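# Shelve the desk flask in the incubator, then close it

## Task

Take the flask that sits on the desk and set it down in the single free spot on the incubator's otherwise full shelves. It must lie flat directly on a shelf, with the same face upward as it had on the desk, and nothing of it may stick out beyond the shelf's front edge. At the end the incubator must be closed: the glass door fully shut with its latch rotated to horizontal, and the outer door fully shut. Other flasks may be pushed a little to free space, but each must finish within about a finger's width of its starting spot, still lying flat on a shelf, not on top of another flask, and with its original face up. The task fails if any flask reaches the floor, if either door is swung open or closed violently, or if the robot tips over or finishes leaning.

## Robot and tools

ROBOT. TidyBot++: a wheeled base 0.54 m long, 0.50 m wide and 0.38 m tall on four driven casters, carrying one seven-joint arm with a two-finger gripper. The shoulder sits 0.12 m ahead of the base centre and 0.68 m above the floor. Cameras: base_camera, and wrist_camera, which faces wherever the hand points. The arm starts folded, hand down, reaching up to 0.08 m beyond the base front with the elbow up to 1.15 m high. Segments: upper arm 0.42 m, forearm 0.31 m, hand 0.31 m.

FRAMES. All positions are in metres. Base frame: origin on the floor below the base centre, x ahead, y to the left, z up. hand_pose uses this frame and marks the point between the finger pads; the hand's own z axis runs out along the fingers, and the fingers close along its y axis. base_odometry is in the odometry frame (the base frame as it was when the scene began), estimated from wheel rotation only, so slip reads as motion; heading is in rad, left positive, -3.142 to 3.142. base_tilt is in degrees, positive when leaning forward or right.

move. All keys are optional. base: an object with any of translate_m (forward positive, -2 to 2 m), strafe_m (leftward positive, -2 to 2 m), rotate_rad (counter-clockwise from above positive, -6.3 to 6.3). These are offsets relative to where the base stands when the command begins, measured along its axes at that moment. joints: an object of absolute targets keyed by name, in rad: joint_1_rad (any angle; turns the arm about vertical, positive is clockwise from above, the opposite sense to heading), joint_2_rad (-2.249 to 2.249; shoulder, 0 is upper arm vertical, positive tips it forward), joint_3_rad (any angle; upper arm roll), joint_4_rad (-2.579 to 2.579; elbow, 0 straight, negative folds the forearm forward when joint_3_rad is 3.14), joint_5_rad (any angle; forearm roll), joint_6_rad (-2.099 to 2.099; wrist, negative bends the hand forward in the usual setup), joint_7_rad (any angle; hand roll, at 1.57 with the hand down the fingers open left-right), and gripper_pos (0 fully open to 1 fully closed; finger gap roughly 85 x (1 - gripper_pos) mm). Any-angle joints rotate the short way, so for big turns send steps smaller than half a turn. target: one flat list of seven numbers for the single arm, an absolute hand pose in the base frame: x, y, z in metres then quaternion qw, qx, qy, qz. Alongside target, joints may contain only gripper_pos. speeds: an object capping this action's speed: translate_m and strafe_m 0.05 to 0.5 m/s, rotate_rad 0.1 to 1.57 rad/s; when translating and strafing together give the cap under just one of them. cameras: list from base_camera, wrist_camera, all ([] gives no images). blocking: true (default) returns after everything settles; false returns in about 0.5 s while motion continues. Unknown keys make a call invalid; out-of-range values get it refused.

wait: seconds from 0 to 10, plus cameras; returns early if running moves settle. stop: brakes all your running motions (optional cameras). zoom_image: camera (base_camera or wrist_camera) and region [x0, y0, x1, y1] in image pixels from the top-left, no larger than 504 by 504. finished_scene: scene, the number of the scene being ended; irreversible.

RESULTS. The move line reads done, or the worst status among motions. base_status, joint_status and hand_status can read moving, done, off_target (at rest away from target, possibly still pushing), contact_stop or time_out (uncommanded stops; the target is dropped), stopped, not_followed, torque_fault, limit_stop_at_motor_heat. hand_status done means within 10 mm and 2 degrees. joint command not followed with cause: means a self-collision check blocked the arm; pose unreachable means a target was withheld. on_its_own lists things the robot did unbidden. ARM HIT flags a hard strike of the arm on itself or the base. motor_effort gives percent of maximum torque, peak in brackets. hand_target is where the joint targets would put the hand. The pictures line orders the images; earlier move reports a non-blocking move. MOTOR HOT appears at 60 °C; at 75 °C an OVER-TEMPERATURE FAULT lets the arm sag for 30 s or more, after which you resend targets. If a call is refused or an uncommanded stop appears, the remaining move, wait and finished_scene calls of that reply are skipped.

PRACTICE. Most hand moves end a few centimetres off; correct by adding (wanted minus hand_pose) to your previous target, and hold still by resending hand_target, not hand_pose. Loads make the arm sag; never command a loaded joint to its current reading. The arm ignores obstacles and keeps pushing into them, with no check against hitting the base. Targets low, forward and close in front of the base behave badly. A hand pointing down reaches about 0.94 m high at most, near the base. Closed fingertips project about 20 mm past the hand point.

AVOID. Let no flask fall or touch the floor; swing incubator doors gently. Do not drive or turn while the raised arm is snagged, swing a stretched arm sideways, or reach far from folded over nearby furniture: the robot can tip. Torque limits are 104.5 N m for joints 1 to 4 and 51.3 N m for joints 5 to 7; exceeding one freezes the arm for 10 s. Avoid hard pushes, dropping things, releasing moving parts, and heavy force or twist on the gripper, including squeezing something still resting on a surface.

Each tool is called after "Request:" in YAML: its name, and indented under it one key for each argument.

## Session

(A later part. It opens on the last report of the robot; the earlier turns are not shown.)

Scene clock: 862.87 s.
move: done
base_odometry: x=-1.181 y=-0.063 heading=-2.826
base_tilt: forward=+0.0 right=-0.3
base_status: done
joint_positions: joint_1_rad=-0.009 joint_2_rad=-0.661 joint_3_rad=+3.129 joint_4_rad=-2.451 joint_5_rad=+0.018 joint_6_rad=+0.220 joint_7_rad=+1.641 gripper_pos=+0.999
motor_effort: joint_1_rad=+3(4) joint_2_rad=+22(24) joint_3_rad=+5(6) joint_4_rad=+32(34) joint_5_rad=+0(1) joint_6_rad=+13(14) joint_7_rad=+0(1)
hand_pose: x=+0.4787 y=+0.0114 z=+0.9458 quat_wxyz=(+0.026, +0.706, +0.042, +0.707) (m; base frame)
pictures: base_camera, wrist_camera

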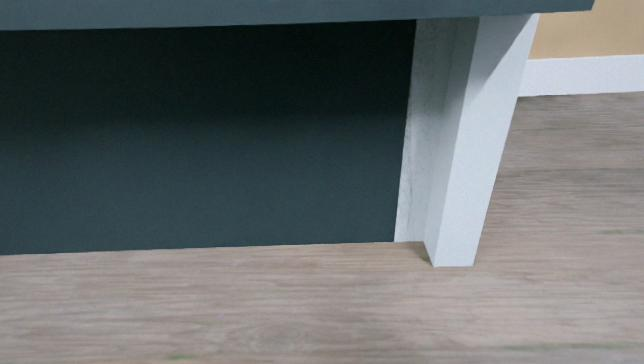

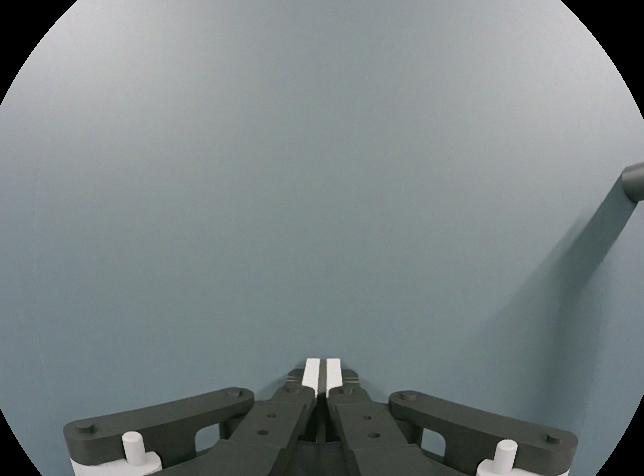

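Request:
move:
  base: {"translate_m":-0.6}
  speeds: {"translate_m":0.3}

Request:
move:
  base: {"strafe_m":-0.95,"rotate_rad":0.6}

Scene clock: 869.37 s.
move: done
base_odometry: x=-0.611 y=+0.123 heading=-2.825
base_tilt: forward=+0.0 right=-0.3
base_status: done
joint_positions: joint_1_rad=-0.005 joint_2_rad=-0.542 joint_3_rad=+3.132 joint_4_rad=-2.396 joint_5_rad=+0.018 joint_6_rad=+0.220 joint_7_rad=+1.641 gripper_pos=+0.999
motor_effort: joint_1_rad=+0(4) joint_2_rad=-2(23) joint_3_rad=+0(5) joint_4_rad=+22(29) joint_5_rad=+0(1) joint_6_rad=+9(11) joint_7_rad=+1(1)
hand_pose: x=+0.5144 y=+0.0094 z=+0.9347 quat_wxyz=(+0.026, +0.728, +0.040, +0.684) (m; base frame)
pictures: base_camera, wrist_camera

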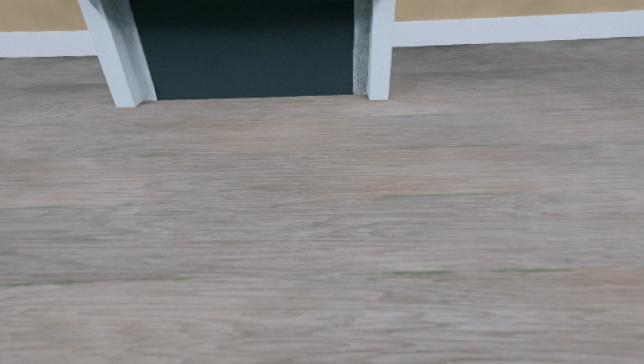

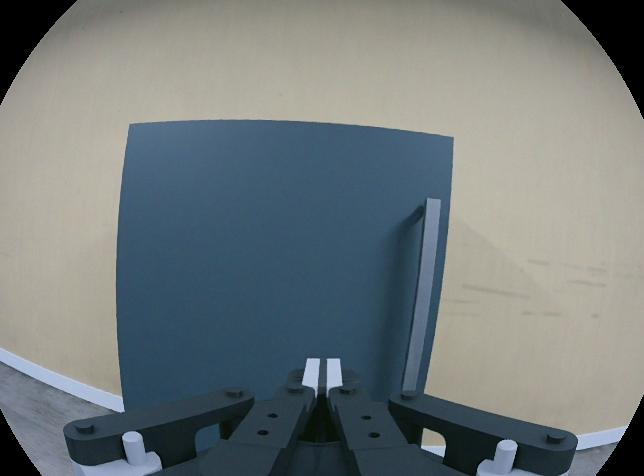

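Scene clock: 872.70 s.
move: done
base_odometry: x=-0.907 y=+1.026 heading=-2.225
base_tilt: forward=+0.1 right=-0.3
base_status: done
joint_positions: joint_1_rad=-0.005 joint_2_rad=-0.542 joint_3_rad=+3.132 joint_4_rad=-2.396 joint_5_rad=+0.018 joint_6_rad=+0.220 joint_7_rad=+1.641 gripper_pos=+0.999
motor_effort: joint_1_rad=+0(2) joint_2_rad=-2(3) joint_3_rad=+0(2) joint_4_rad=+21(22) joint_5_rad=+0(1) joint_6_rad=+9(9) joint_7_rad=+0(1)
hand_pose: x=+0.5144 y=+0.0092 z=+0.9347 quat_wxyz=(+0.026, +0.728, +0.040, +0.684) (m; base frame)
pictures: base_camera, wrist_camera

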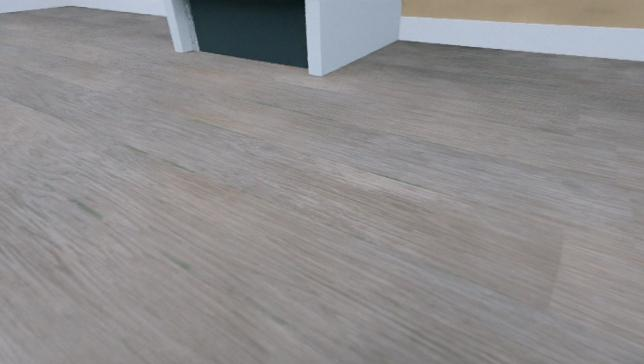

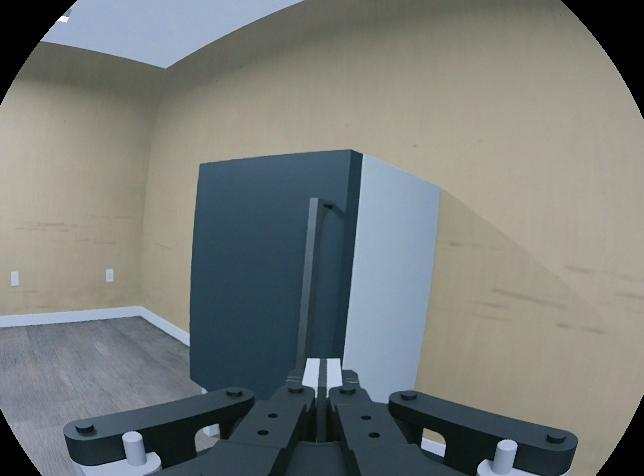

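Door is flush with the cabinet side, no gap.

Request:
finished_scene:
  scene: 2

The scene is finished: the task was done.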